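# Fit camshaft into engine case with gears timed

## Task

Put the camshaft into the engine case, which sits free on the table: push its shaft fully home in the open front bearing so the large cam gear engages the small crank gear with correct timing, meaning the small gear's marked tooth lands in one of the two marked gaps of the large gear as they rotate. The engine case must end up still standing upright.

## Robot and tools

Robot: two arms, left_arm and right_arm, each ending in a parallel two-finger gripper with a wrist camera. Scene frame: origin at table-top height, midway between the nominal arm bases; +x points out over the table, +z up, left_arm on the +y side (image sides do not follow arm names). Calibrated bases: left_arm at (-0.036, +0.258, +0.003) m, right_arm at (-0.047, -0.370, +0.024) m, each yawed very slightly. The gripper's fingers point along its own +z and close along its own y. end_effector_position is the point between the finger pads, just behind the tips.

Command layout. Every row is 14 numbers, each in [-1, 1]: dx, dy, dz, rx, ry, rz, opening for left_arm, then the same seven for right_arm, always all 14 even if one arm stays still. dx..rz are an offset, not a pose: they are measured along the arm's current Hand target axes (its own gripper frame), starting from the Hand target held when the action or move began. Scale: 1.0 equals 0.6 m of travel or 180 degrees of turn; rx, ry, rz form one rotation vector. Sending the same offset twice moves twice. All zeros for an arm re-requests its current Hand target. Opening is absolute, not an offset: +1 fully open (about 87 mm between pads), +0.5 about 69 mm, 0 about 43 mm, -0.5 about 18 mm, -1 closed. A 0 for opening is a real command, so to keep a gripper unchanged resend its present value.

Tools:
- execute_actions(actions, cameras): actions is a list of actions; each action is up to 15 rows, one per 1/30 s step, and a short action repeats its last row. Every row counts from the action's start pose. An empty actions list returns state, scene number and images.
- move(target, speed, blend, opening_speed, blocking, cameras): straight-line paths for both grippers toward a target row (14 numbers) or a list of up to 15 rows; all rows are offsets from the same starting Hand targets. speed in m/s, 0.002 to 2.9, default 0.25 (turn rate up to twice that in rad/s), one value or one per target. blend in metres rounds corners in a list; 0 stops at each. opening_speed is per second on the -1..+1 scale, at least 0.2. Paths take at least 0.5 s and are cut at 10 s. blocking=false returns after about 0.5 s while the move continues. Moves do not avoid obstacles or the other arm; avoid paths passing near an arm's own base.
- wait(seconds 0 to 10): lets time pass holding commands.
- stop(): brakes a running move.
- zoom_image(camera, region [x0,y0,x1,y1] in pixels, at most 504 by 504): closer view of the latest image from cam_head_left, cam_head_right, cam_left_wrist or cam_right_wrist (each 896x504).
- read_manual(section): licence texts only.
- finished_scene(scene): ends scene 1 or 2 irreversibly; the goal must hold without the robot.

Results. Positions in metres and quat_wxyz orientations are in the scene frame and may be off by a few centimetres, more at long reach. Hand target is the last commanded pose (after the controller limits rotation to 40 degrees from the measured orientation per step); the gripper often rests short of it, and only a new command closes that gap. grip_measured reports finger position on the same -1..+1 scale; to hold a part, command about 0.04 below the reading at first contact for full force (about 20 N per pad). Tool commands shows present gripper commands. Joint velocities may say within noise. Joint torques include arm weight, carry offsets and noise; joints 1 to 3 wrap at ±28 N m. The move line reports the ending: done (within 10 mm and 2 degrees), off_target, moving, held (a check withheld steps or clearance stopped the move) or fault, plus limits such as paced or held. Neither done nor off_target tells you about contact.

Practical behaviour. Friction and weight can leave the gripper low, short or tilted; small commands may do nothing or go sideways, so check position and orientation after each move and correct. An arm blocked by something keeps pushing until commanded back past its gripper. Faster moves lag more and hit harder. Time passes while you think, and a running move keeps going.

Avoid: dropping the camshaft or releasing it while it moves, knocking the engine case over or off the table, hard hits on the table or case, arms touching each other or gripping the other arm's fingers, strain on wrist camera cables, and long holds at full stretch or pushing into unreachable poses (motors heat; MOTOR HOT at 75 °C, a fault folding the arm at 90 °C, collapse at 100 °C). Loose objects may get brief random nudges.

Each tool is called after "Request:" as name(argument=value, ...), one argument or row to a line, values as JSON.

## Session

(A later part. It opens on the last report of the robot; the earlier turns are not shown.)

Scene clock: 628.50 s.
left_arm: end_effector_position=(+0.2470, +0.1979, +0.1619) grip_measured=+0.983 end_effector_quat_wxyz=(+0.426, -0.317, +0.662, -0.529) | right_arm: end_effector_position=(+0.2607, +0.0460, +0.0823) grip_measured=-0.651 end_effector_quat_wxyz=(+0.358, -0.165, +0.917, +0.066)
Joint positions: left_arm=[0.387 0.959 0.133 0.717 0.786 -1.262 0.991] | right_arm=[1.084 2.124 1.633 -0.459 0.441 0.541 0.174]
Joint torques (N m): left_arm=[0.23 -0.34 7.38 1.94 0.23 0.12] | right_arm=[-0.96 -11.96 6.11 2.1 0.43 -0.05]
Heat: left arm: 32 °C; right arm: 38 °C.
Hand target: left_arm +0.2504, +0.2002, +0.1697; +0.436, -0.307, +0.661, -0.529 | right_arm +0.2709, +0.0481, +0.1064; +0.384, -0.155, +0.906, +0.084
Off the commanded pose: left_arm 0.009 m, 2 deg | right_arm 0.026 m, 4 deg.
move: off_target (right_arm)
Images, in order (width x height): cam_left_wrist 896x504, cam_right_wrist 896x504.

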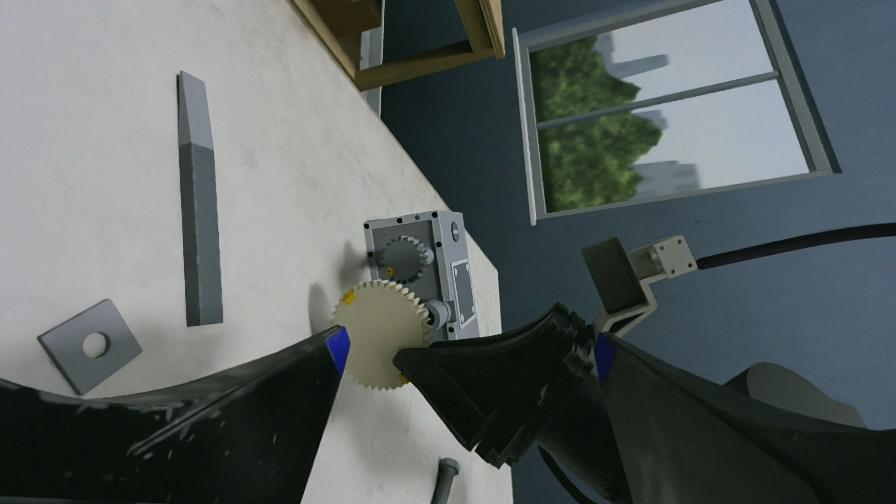

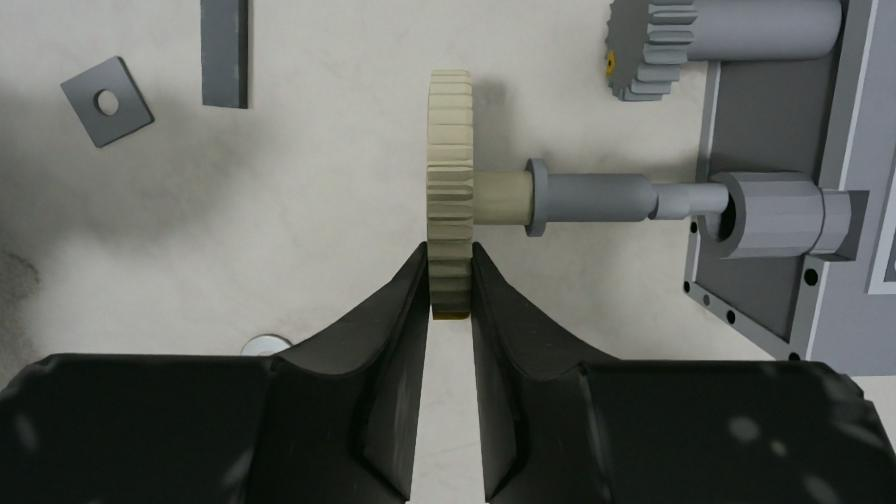

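Request:
move(
  target=[
    [0,0,0,0,0,0,1,0.0028,0.095,-0.0103,0,0,0,-0.74],
    [0,0,0,0,0,0,1,0.0007,0.0068,-0.0122,0,0,0,-0.74],
  ],
  cameras=["cam_left_wrist","cam_right_wrist"],
  speed=0.06,
)

Request:
zoom_image(
  camera="cam_left_wrist",
  region=[405, 285, 465, 345],
)

Request:
zoom_image(
  camera="cam_right_wrist",
  region=[640, 110, 780, 230],
)

Scene clock: 643.53 s.
left_arm: end_effector_position=(+0.2470, +0.1979, +0.1619) grip_measured=+0.983 end_effector_quat_wxyz=(+0.426, -0.317, +0.662, -0.529) | right_arm: end_effector_position=(+0.2560, +0.0451, +0.0843) grip_measured=-0.651 end_effector_quat_wxyz=(+0.357, -0.165, +0.917, +0.060)
Joint positions: left_arm=[0.387 0.959 0.133 0.717 0.786 -1.262 0.991] | right_arm=[1.095 2.119 1.637 -0.482 0.455 0.553 0.174]
Joint torques (N m): left_arm=[0.18 -0.32 7.39 1.93 0.22 0.12] | right_arm=[-0.68 -12.34 6.06 2.1 0.39 -0.07]
Heat: left arm: 32 °C; right arm: 40 °C.
Hand target: left_arm +0.2504, +0.2002, +0.1697; +0.436, -0.307, +0.661, -0.529 | right_arm +0.2642, +0.0498, +0.1111; +0.384, -0.155, +0.906, +0.084
Off the commanded pose: left_arm 0.009 m, 2 deg | right_arm 0.029 m, 5 deg.
move: off_target (right_arm)
Images, in order (width x height): cam_left_wrist 896x504, cam_right_wrist 896x504.

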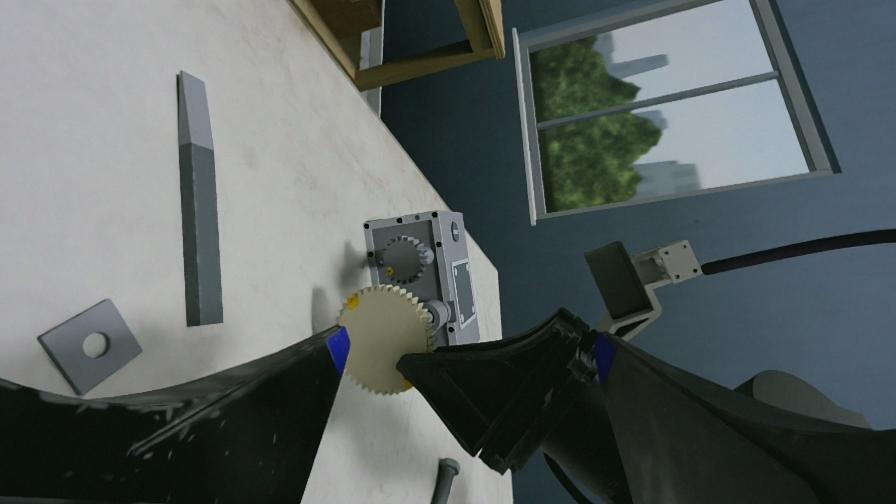

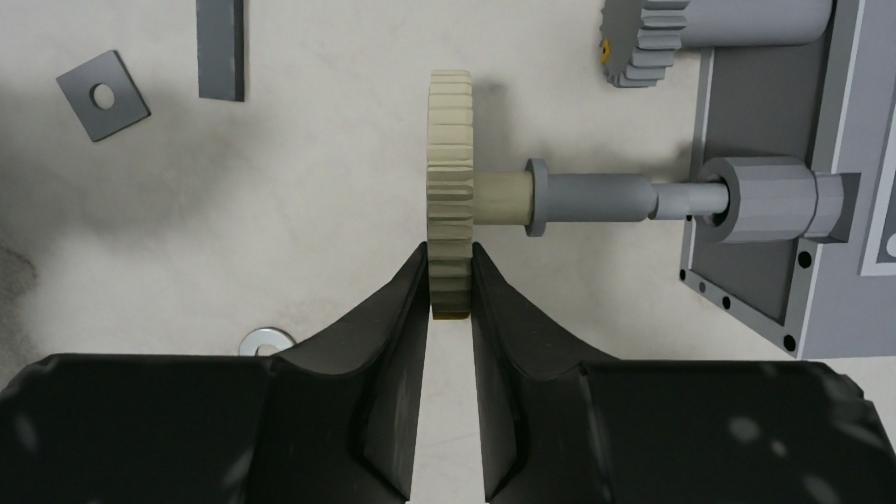

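Scaled by 8.400 from the camera's 896x504 image, which has a finer 1280x720 frame.

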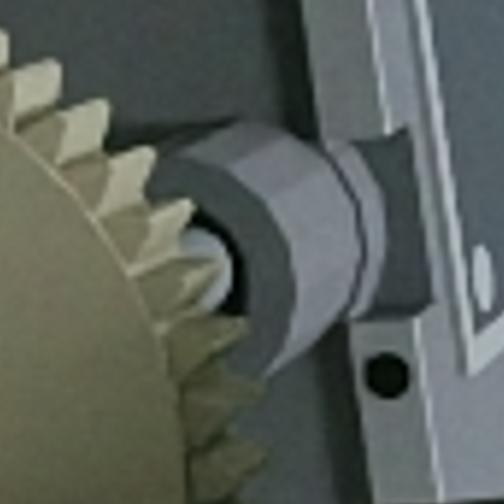

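Scaled by 3.600 from the camera's 896x504 image, which has a finer 1280x720 frame.

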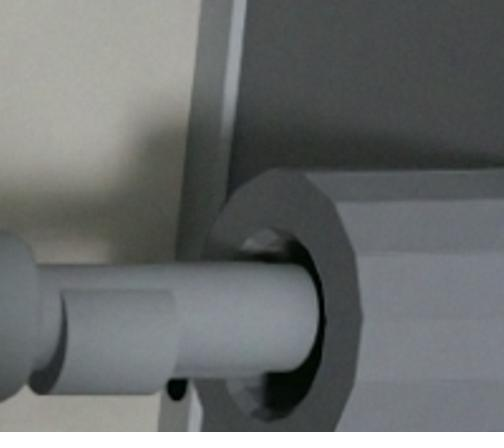

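Request:
move(
  target=[0,0,0,0,0,0,1,-0.0008,-0.0333,-0.0008,0,0,0,-0.74],
  cameras=["cam_left_wrist","cam_right_wrist"],
  speed=0.05,
)

Request:
zoom_image(
  camera="cam_left_wrist",
  region=[405, 285, 465, 345],
)

Request:
zoom_image(
  camera="cam_right_wrist",
  region=[600, 110, 740, 230],
)

Scene clock: 654.80 s.
left_arm: end_effector_position=(+0.2470, +0.1979, +0.1619) grip_measured=+0.983 end_effector_quat_wxyz=(+0.426, -0.317, +0.662, -0.529) | right_arm: end_effector_position=(+0.2602, +0.0305, +0.0852) grip_measured=-0.651 end_effector_quat_wxyz=(+0.355, -0.166, +0.917, +0.067)
Joint positions: left_arm=[0.387 0.959 0.133 0.717 0.786 -1.262 0.991] | right_arm=[1.064 2.069 1.561 -0.437 0.424 0.525 0.174]
Joint torques (N m): left_arm=[0.21 -0.32 7.36 1.93 0.22 0.12] | right_arm=[-0.95 -12.03 6.11 2.12 0.45 -0.08]
Heat: left arm: 32 °C; right arm: 41 °C.
Hand target: left_arm +0.2504, +0.2002, +0.1697; +0.436, -0.307, +0.661, -0.529 | right_arm +0.2711, +0.0311, +0.1111; +0.384, -0.155, +0.906, +0.084
Off the commanded pose: left_arm 0.009 m, 2 deg | right_arm 0.028 m, 4 deg.
move: off_target (right_arm)
Images, in order (width x height): cam_left_wrist 896x504, cam_right_wrist 896x504.

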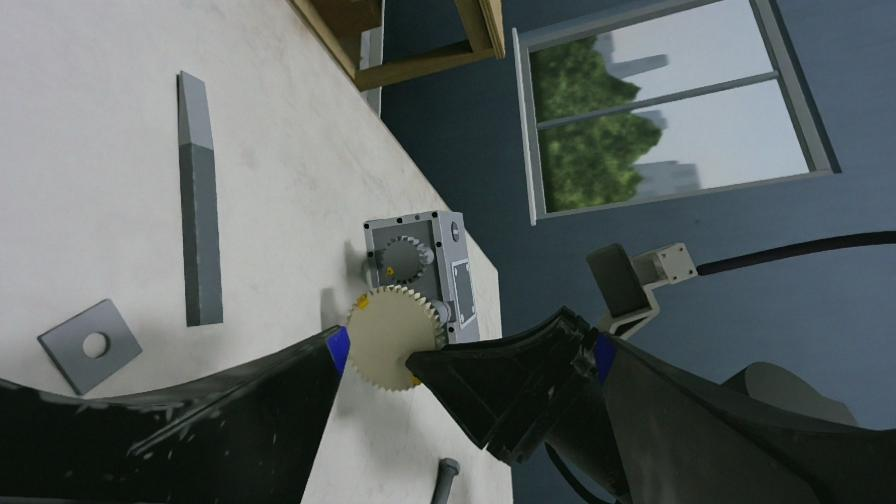

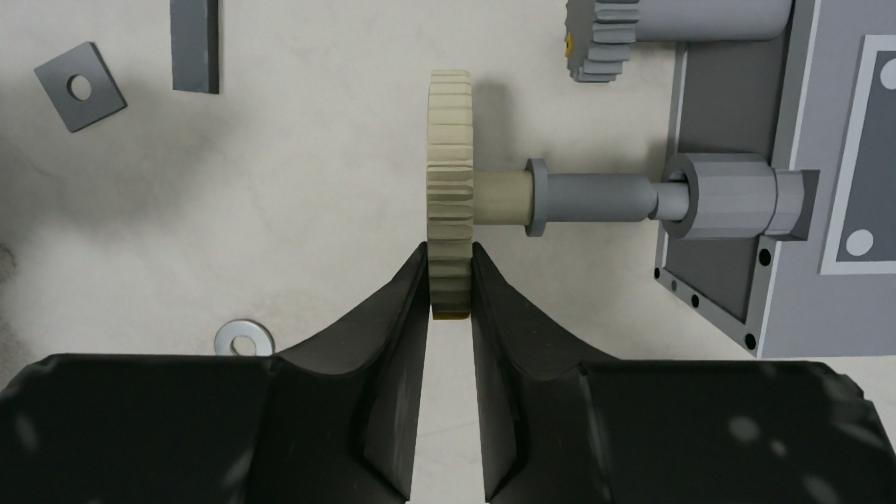

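Scaled by 8.400 from the camera's 896x504 image, which has a finer 1280x720 frame.

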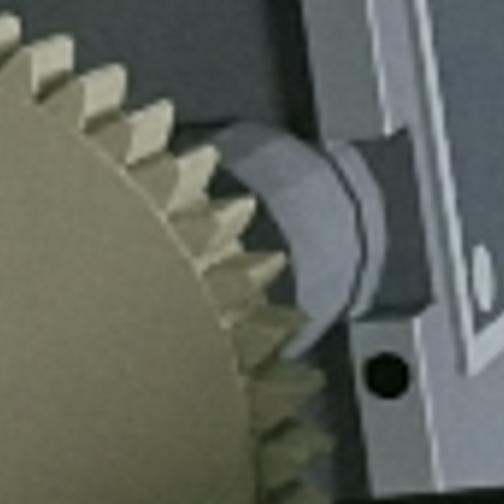

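Scaled by 3.600 from the camera's 896x504 image, which has a finer 1280x720 frame.

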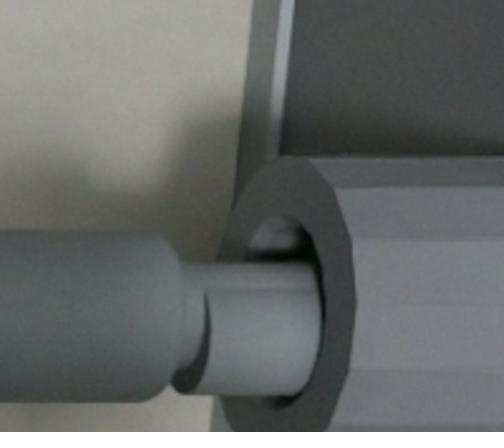

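Request:
move(
  target=[0,0,0,0,0,0,1,-0.001,-0.0333,-0.001,0,0,0,-0.74],
  cameras=["cam_left_wrist","cam_right_wrist"],
  speed=0.04,
)

Request:
zoom_image(
  camera="cam_right_wrist",
  region=[560, 110, 700, 230],
)

Scene clock: 661.97 s.
left_arm: end_effector_position=(+0.2470, +0.1979, +0.1619) grip_measured=+0.983 end_effector_quat_wxyz=(+0.426, -0.317, +0.662, -0.529) | right_arm: end_effector_position=(+0.2676, +0.0119, +0.0841) grip_measured=-0.651 end_effector_quat_wxyz=(+0.353, -0.166, +0.918, +0.068)
Joint positions: left_arm=[0.387 0.959 0.133 0.717 0.786 -1.262 0.991] | right_arm=[1.025 2.025 1.49 -0.398 0.397 0.493 0.174]
Joint torques (N m): left_arm=[0.23 -0.34 7.38 1.94 0.22 0.12] | right_arm=[-0.87 -11.99 6.26 2.09 0.44 -0.07]
Heat: left arm: 32 °C; right arm: 41 °C.
Hand target: left_arm +0.2504, +0.2002, +0.1697; +0.436, -0.307, +0.661, -0.529 | right_arm +0.2780, +0.0123, +0.1113; +0.384, -0.155, +0.906, +0.084
Off the commanded pose: left_arm 0.009 m, 2 deg | right_arm 0.029 m, 4 deg.
move: off_target (right_arm)
Images, in order (width x height): cam_left_wrist 896x504, cam_right_wrist 896x504.

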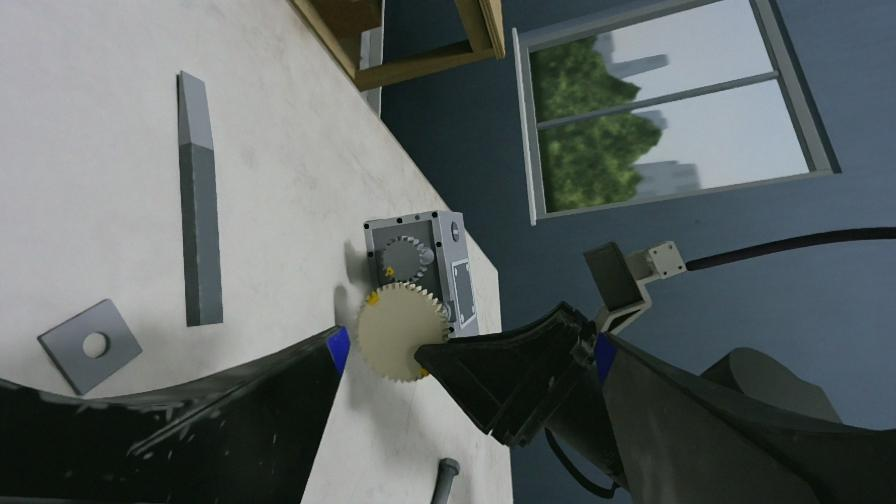

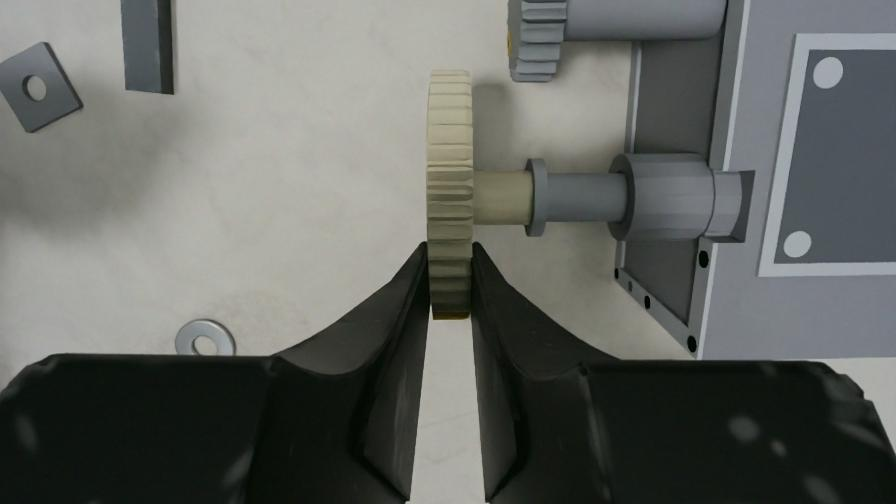

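Scaled by 3.600 from the camera's 896x504 image, which has a finer 1280x720 frame.

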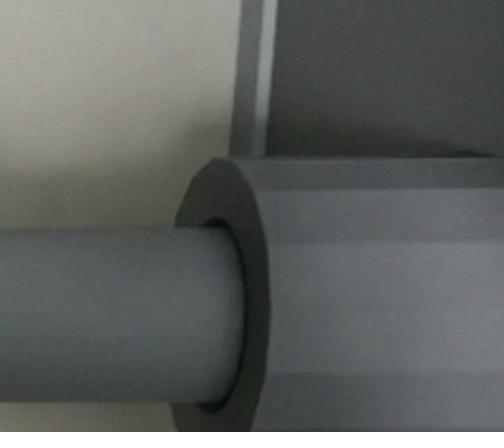

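Request:
move(
  target=[0,0,0,0,0,0,1,-0.0005,-0.0175,-0.0005,0,0,0,-0.74],
  cameras=["cam_left_wrist","cam_right_wrist"],
  speed=0.04,
)

Request:
zoom_image(
  camera="cam_right_wrist",
  region=[400, 0, 680, 240],
)

Request:
zoom_image(
  camera="cam_left_wrist",
  region=[345, 215, 465, 395],
)

Scene clock: 670.13 s.
left_arm: end_effector_position=(+0.2470, +0.1979, +0.1619) grip_measured=+0.983 end_effector_quat_wxyz=(+0.426, -0.317, +0.662, -0.529) | right_arm: end_effector_position=(+0.2690, +0.0066, +0.0847) grip_measured=-0.651 end_effector_quat_wxyz=(+0.352, -0.169, +0.917, +0.075)
Joint positions: left_arm=[0.387 0.959 0.133 0.717 0.786 -1.262 0.991] | right_arm=[1.01 2.003 1.456 -0.374 0.374 0.475 0.174]
Joint torques (N m): left_arm=[0.21 -0.32 7.38 1.93 0.22 0.12] | right_arm=[-1.32 -11.95 6.06 2.06 0.52 -0.07]
Heat: left arm: 32 °C; right arm: 42 °C.
Hand target: left_arm +0.2504, +0.2002, +0.1697; +0.436, -0.307, +0.661, -0.529 | right_arm +0.2816, +0.0024, +0.1114; +0.384, -0.155, +0.906, +0.084
Off the commanded pose: left_arm 0.009 m, 2 deg | right_arm 0.030 m, 4 deg.
move: off_target (right_arm)
Images, in order (width x height): cam_left_wrist 896x504, cam_right_wrist 896x504.

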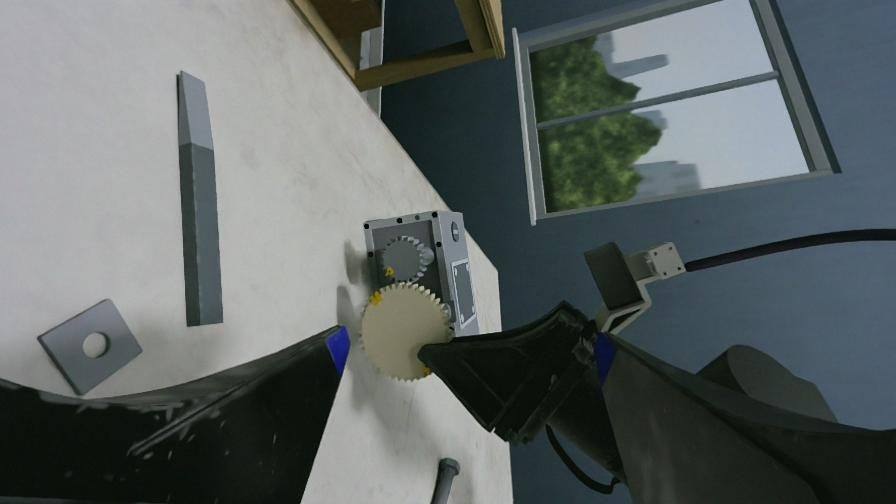

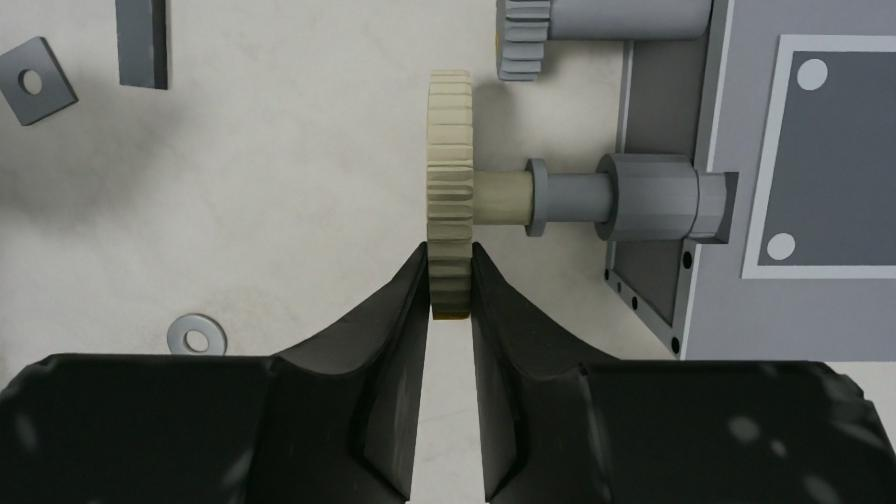

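Scaled by 1.800 from the camera's 896x504 image, which has a finer 1280x720 frame.

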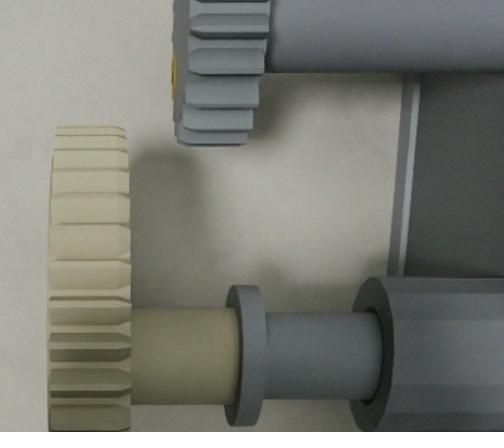

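Scaled by 2.800 from the camera's 896x504 image, which has a finer 1280x720 frame.

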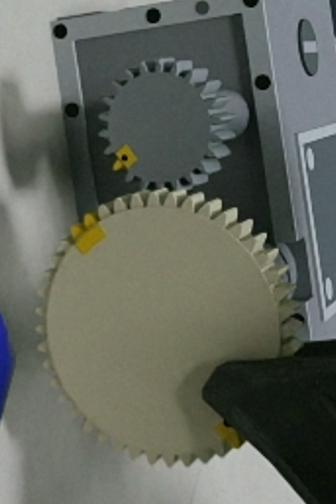

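Request:
move(
  target=[0,0,0,0,0,0,1,0.0015,-0.015,-0.0005,0,-0.0094,0,-0.74],
  cameras=["cam_left_wrist","cam_right_wrist"],
  speed=0.04,
)

Request:
zoom_image(
  camera="cam_right_wrist",
  region=[400, 0, 680, 240],
)

Request:
zoom_image(
  camera="cam_left_wrist",
  region=[355, 225, 465, 385],
)

Scene clock: 688.67 s.
left_arm: end_effector_position=(+0.2470, +0.1979, +0.1619) grip_measured=+0.983 end_effector_quat_wxyz=(+0.426, -0.317, +0.662, -0.529) | right_arm: end_effector_position=(+0.2663, +0.0030, +0.0844) grip_measured=-0.651 end_effector_quat_wxyz=(+0.363, -0.177, +0.911, +0.084)
Joint positions: left_arm=[0.387 0.959 0.133 0.717 0.786 -1.262 0.991] | right_arm=[1.01 1.966 1.387 -0.306 0.368 0.451 0.174]
Joint torques (N m): left_arm=[0.25 -0.32 7.36 1.94 0.21 0.12] | right_arm=[-2.17 -11.63 5.98 2.09 0.62 -0.02]
Heat: left arm: 32 °C; right arm: 45 °C.
Hand target: left_arm +0.2504, +0.2002, +0.1697; +0.436, -0.307, +0.661, -0.529 | right_arm +0.2840, -0.0062, +0.1108; +0.398, -0.153, +0.901, +0.086
Off the commanded pose: left_arm 0.009 m, 2 deg | right_arm 0.033 m, 5 deg.
move: off_target (right_arm)
Images, in order (width x height): cam_left_wrist 896x504, cam_right_wrist 896x504.

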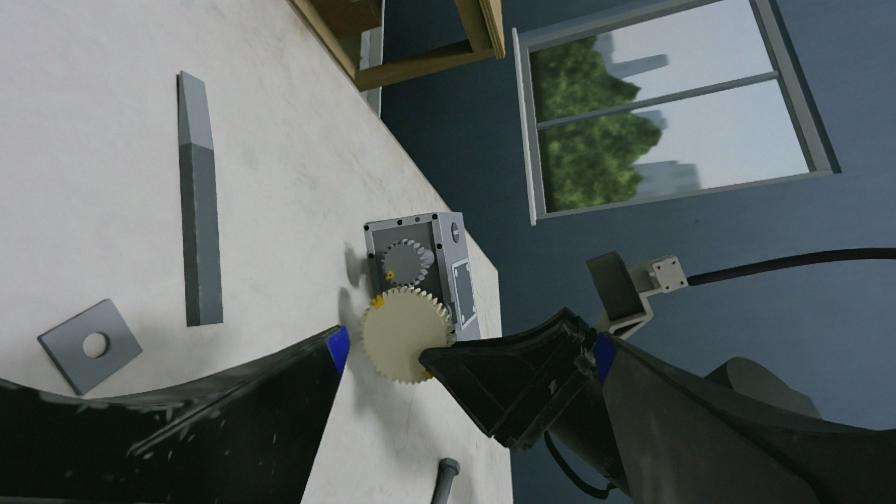

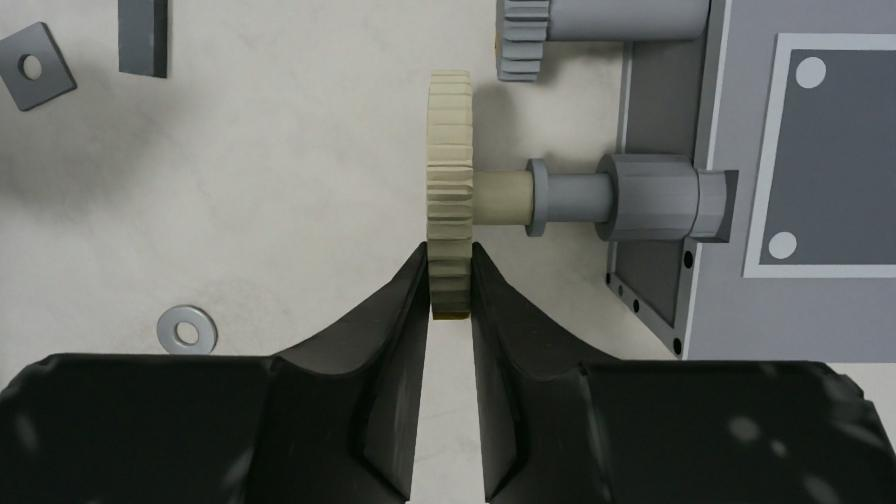

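Scaled by 1.800 from the camera's 896x504 image, which has a finer 1280x720 frame.

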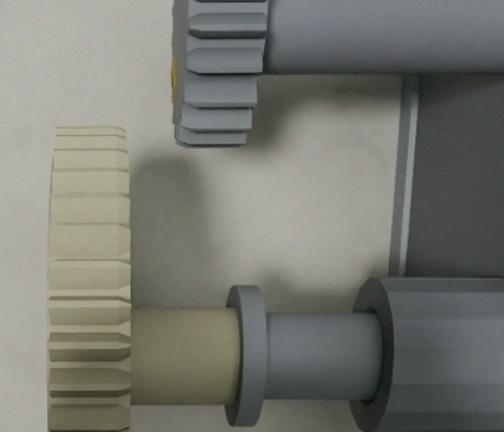

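Scaled by 3.150 from the camera's 896x504 image, which has a finer 1280x720 frame.

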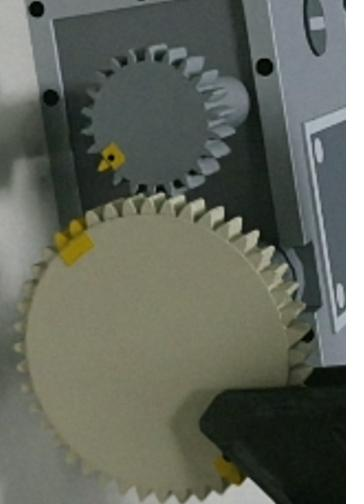

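Request:
move(
  target=[
    [0,0,0,0,0,0,1,0.0015,0.02,0.001,0.0056,0,-0.0055,-0.74],
    [0,0,0,0,0,0,1,0.0015,-0.004,0.001,0.0056,0,-0.0055,-0.74],
  ],
  cameras=["cam_left_wrist","cam_right_wrist"],
  speed=0.05,
)

Request:
zoom_image(
  camera="cam_right_wrist",
  region=[400, 0, 680, 240],
)

Request:
zoom_image(
  camera="cam_left_wrist",
  region=[355, 205, 495, 385],
)

Scene clock: 716.27 s.
left_arm: end_effector_position=(+0.2470, +0.1979, +0.1619) grip_measured=+0.983 end_effector_quat_wxyz=(+0.426, -0.317, +0.662, -0.529) | right_arm: end_effector_position=(+0.2661, +0.0024, +0.0844) grip_measured=-0.651 end_effector_quat_wxyz=(+0.364, -0.179, +0.911, +0.081)
Joint positions: left_arm=[0.387 0.959 0.133 0.717 0.786 -1.262 0.991] | right_arm=[1.011 1.966 1.387 -0.308 0.373 0.447 0.174]
Joint torques (N m): left_arm=[0.21 -0.32 7.36 1.94 0.22 0.12] | right_arm=[-2.02 -11.17 6.49 2 0.72 -0.1]
Heat: left arm: 33 °C; right arm: 45 °C.
Hand target: left_arm +0.2504, +0.2002, +0.1697; +0.436, -0.307, +0.661, -0.529 | right_arm +0.2847, -0.0085, +0.1097; +0.400, -0.157, +0.900, +0.075
Off the commanded pose: left_arm 0.009 m, 2 deg | right_arm 0.033 m, 5 deg.
move: off_target (right_arm)
Images, in order (width x height): cam_left_wrist 896x504, cam_right_wrist 896x504.

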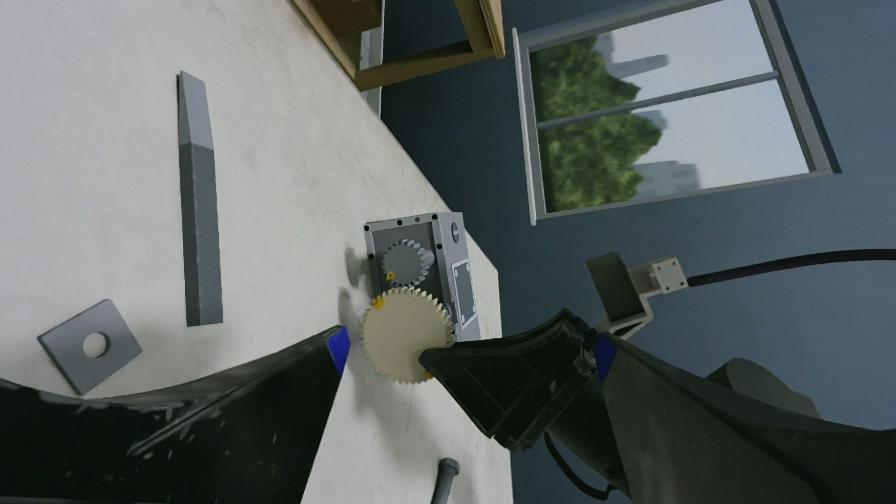

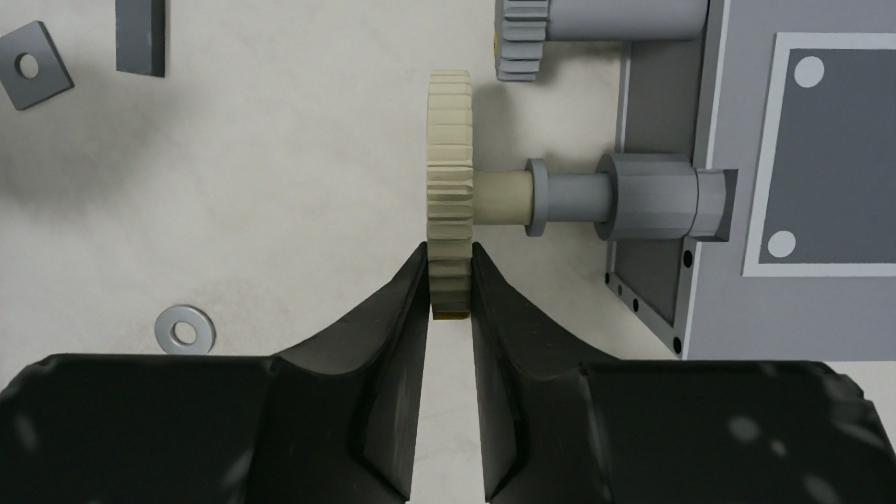

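Scaled by 1.800 from the camera's 896x504 image, which has a finer 1280x720 frame.

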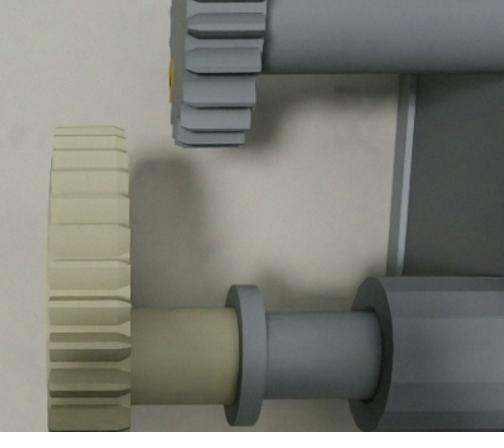

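Scaled by 2.800 from the camera's 896x504 image, which has a finer 1280x720 frame.

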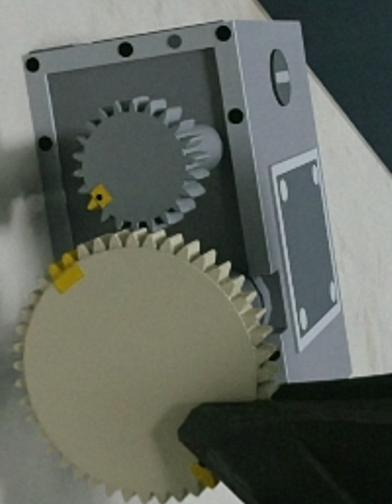

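Request:
move(
  target=[0,0,0,0,0,0,1,-0.002,-0.006,0.003,0.014,0,0.0056,-0.74],
  cameras=["cam_left_wrist","cam_right_wrist"],
  speed=0.05,
)

Request:
zoom_image(
  camera="cam_right_wrist",
  region=[400, 0, 680, 240],
)

Scene clock: 742.27 s.
left_arm: end_effector_position=(+0.2470, +0.1979, +0.1619) grip_measured=+0.983 end_effector_quat_wxyz=(+0.426, -0.317, +0.662, -0.529) | right_arm: end_effector_position=(+0.2663, +0.0021, +0.0844) grip_measured=-0.651 end_effector_quat_wxyz=(+0.364, -0.177, +0.911, +0.081)
Joint positions: left_arm=[0.387 0.959 0.133 0.717 0.786 -1.262 0.991] | right_arm=[1.011 1.966 1.387 -0.308 0.376 0.451 0.174]
Joint torques (N m): left_arm=[0.23 -0.34 7.38 1.93 0.22 0.12] | right_arm=[-1.74 -10.21 8.69 1.71 1.08 0.14]
Heat: left arm: 33 °C; right arm: 45 °C.
Hand target: left_arm +0.2504, +0.2002, +0.1697; +0.436, -0.307, +0.661, -0.529 | right_arm +0.2879, -0.0112, +0.1094; +0.403, -0.141, +0.903, +0.059
Off the commanded pose: left_arm 0.009 m, 2 deg | right_arm 0.036 m, 7 deg.
move: off_target (right_arm)
Images, in order (width x height): cam_left_wrist 896x504, cam_right_wrist 896x504.

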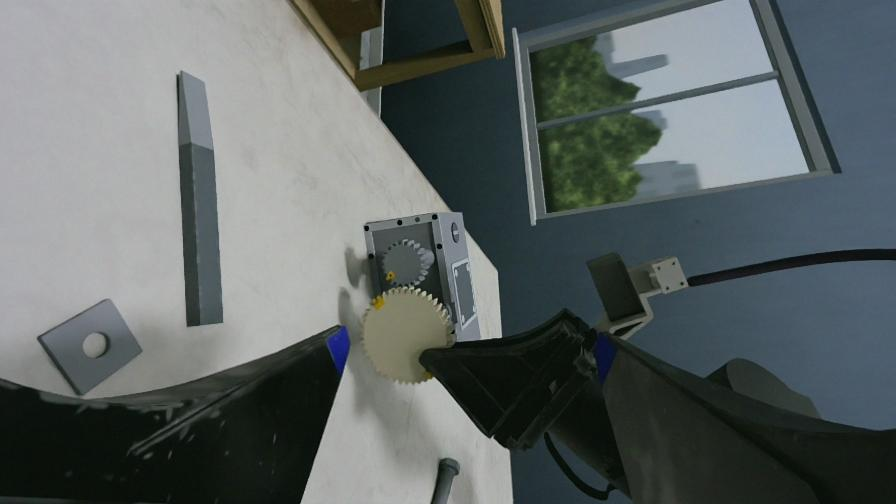

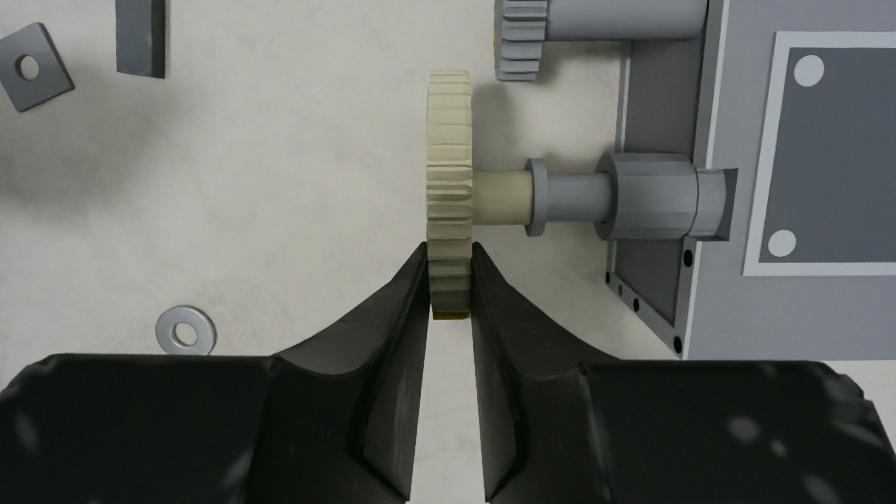

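Scaled by 1.800 from the camera's 896x504 image, which has a finer 1280x720 frame.

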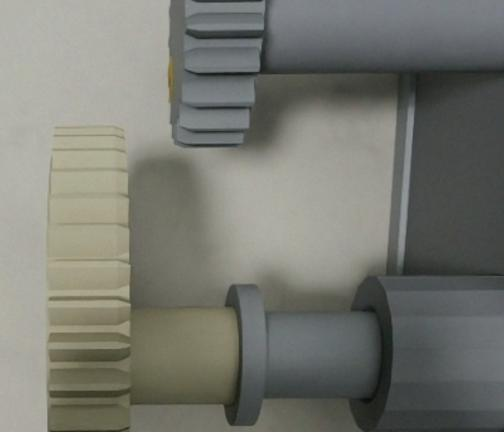

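Request:
move(
  target=[
    [0,0,0,0,0,0,1,0.0015,0.1007,-0.0085,-0.0176,0.0022,-0.0023,-0.74],
    [0,0,0,0,0,0,1,-0.0005,0.0223,-0.0055,-0.0176,0.0022,-0.0023,-0.74],
  ],
  cameras=["cam_left_wrist","cam_right_wrist"],
  speed=0.05,
)

Request:
zoom_image(
  camera="cam_right_wrist",
  region=[400, 0, 680, 240],
)

Scene clock: 773.53 s.
left_arm: end_effector_position=(+0.2470, +0.1979, +0.1619) grip_measured=+0.983 end_effector_quat_wxyz=(+0.426, -0.317, +0.662, -0.529) | right_arm: end_effector_position=(+0.2654, +0.0085, +0.0849) grip_measured=-0.651 end_effector_quat_wxyz=(+0.361, -0.170, +0.914, +0.078)
Joint positions: left_arm=[0.387 0.959 0.133 0.717 0.786 -1.262 0.991] | right_arm=[1.022 1.99 1.428 -0.341 0.387 0.476 0.175]
Joint torques (N m): left_arm=[0.23 -0.31 7.38 1.93 0.22 0.12] | right_arm=[-1.91 -11.69 6.08 2.08 0.6 -0.15]
Heat: left arm: 33 °C; right arm: 44 °C.
Hand target: left_arm +0.2504, +0.2002, +0.1697; +0.436, -0.307, +0.661, -0.529 | right_arm +0.2817, +0.0009, +0.1116; +0.395, -0.155, +0.902, +0.081
Off the commanded pose: left_arm 0.009 m, 2 deg | right_arm 0.032 m, 5 deg.
move: off_target (right_arm)
Images, in order (width x height): cam_left_wrist 896x504, cam_right_wrist 896x504.

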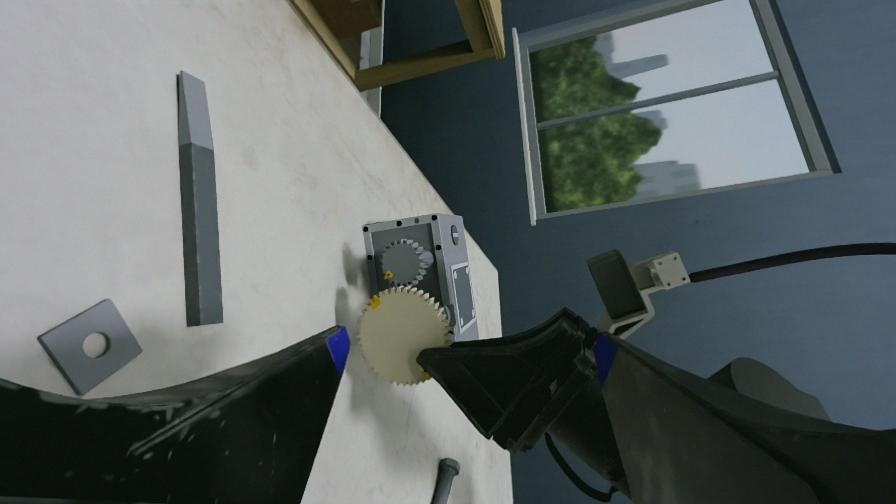

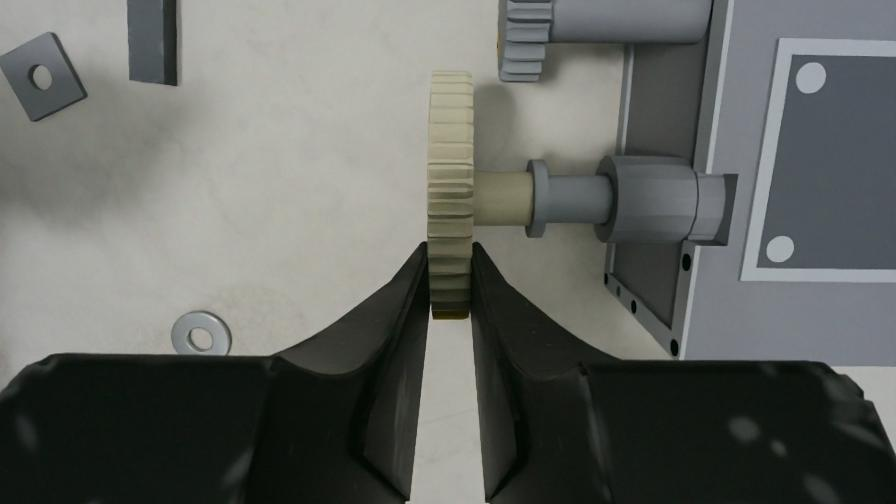

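Scaled by 1.800 from the camera's 896x504 image, which has a finer 1280x720 frame.

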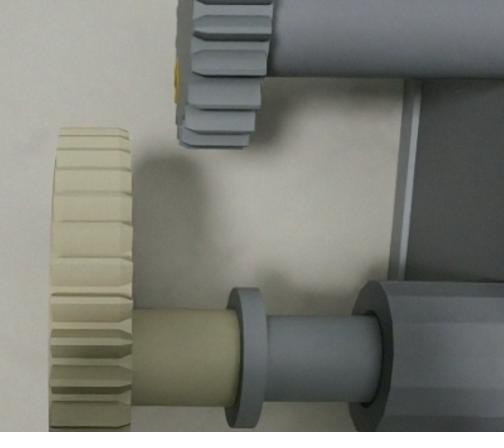

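Request:
move(
  target=[0,0,0,0,0,0,1,0,-0.01,0,0.014,0,-0.0145,-0.74],
  cameras=["cam_right_wrist"],
  speed=0.05,
)

Request:
zoom_image(
  camera="cam_right_wrist",
  region=[520, 110, 760, 290],
)

Scene clock: 796.80 s.
left_arm: end_effector_position=(+0.2470, +0.1979, +0.1619) grip_measured=+0.983 end_effector_quat_wxyz=(+0.426, -0.317, +0.662, -0.529) | right_arm: end_effector_position=(+0.2652, +0.0075, +0.0845) grip_measured=-0.651 end_effector_quat_wxyz=(+0.360, -0.177, +0.913, +0.075)
Joint positions: left_arm=[0.387 0.959 0.133 0.717 0.786 -1.262 0.991] | right_arm=[1.022 1.99 1.428 -0.344 0.387 0.463 0.175]
Joint torques (N m): left_arm=[0.23 -0.34 7.39 1.94 0.22 0.12] | right_arm=[-1.37 -10.91 7.95 1.75 0.99 -0.33]
Heat: left arm: 34 °C; right arm: 44 °C.
Hand target: left_arm +0.2504, +0.2002, +0.1697; +0.436, -0.307, +0.661, -0.529 | right_arm +0.2838, -0.0047, +0.1114; +0.400, -0.167, +0.899, +0.053
Off the commanded pose: left_arm 0.009 m, 2 deg | right_arm 0.035 m, 6 deg.
move: off_target (right_arm)
Images, in order (width x height): cam_right_wrist 896x504.

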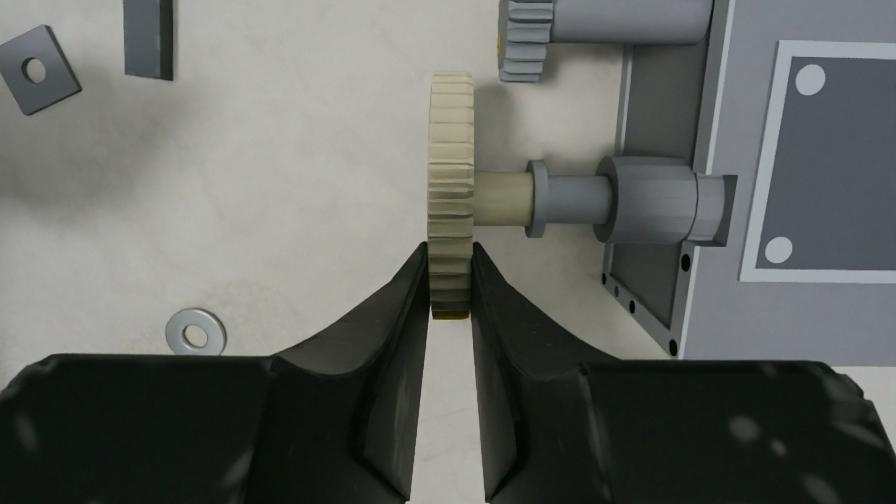

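Scaled by 2.100 from the camera's 896x504 image, which has a finer 1280x720 frame.

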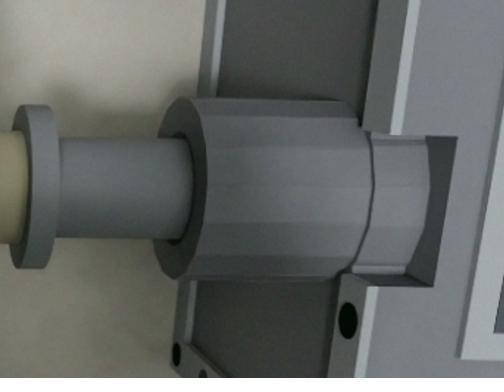

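Request:
move(
  target=[0.0523,0.0062,0.228,0.0876,0.2603,0.0107,1,0,0,0,0,0,0,-0.74],
  cameras=["cam_left_wrist","cam_head_left"],
  speed=0.1,
)

Scene clock: 823.87 s.
left_arm: end_effector_position=(+0.3590, +0.1174, +0.1501) grip_measured=+0.983 end_effector_quat_wxyz=(+0.189, -0.007, +0.708, -0.680) | right_arm: end_effector_position=(+0.2652, +0.0075, +0.0845) grip_measured=-0.651 end_effector_quat_wxyz=(+0.360, -0.177, +0.913, +0.075)
Joint positions: left_arm=[0.144 2.059 0.983 1.061 1.39 -1.296 0.991] | right_arm=[1.022 1.99 1.428 -0.344 0.387 0.463 0.175]
Joint torques (N m): left_arm=[-0.94 -6.22 6.04 1.55 0.19 0] | right_arm=[-1.29 -10.92 8.03 1.75 1 -0.35]
Heat: left arm: 34 °C; right arm: 44 °C.
Hand target: left_arm +0.3603, +0.1151, +0.1500; +0.184, +0.000, +0.707, -0.683 | right_arm +0.2838, -0.0047, +0.1114; +0.400, -0.167, +0.899, +0.053
Off the commanded pose: left_arm 0.003 m, 1 deg | right_arm 0.035 m, 6 deg.
move: off_target (right_arm)
Images, in order (width x height): cam_head_left 896x504, cam_left_wrist 896x504.

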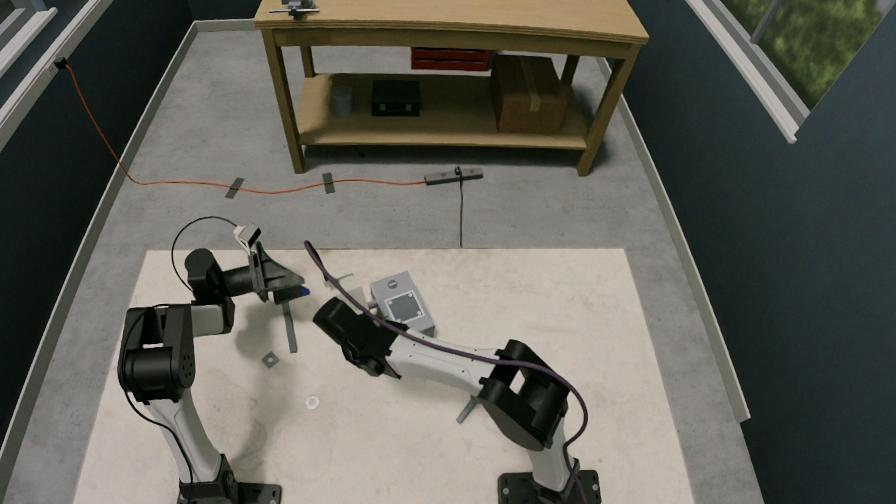

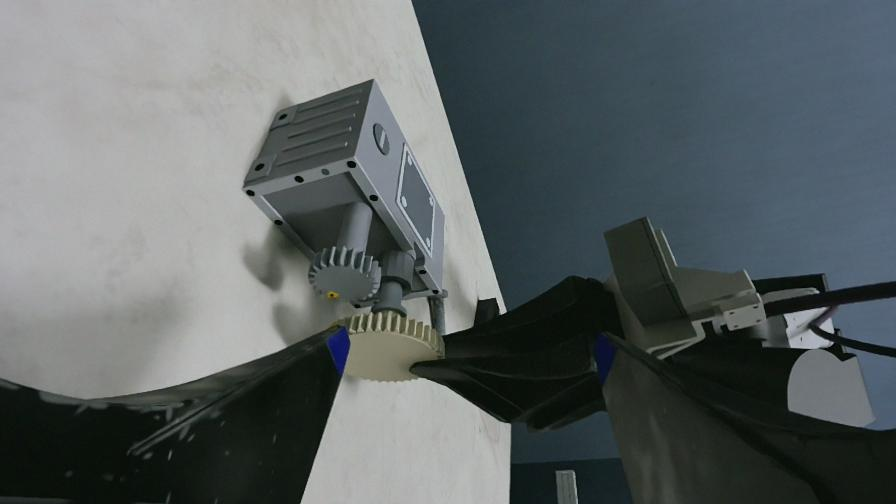

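Request:
zoom_image(
  camera="cam_left_wrist",
  region=[340, 230, 450, 340],
)

Request:
zoom_image(
  camera="cam_left_wrist",
  region=[230, 70, 460, 390],
)

Scaled by 4.582 from the camera's 896x504 image, which has a finer 1280x720 frame.

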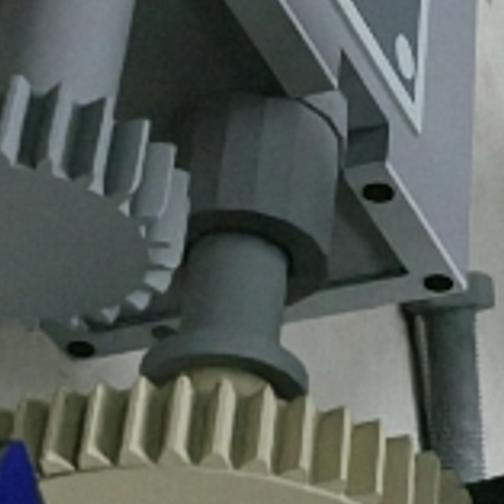

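Scaled by 1.575 from the camera's 896x504 image, which has a finer 1280x720 frame.

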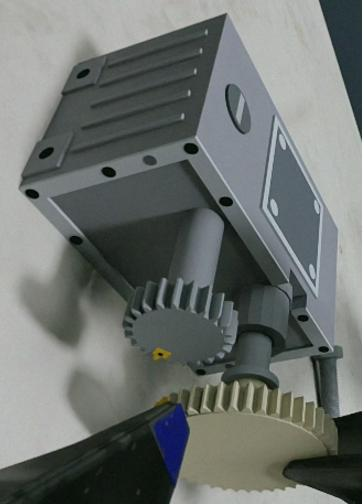

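Request:
zoom_image(
  camera="cam_left_wrist",
  region=[370, 240, 425, 320],
)

Scaled by 6.300 from the camera's 896x504 image, which has a finer 1280x720 frame.

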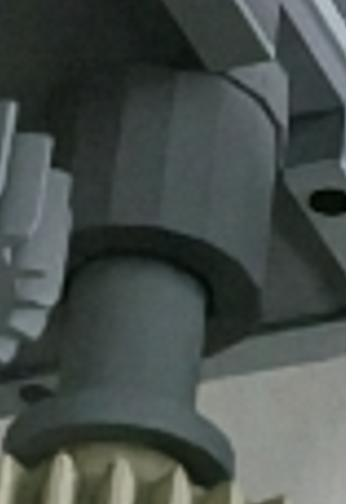

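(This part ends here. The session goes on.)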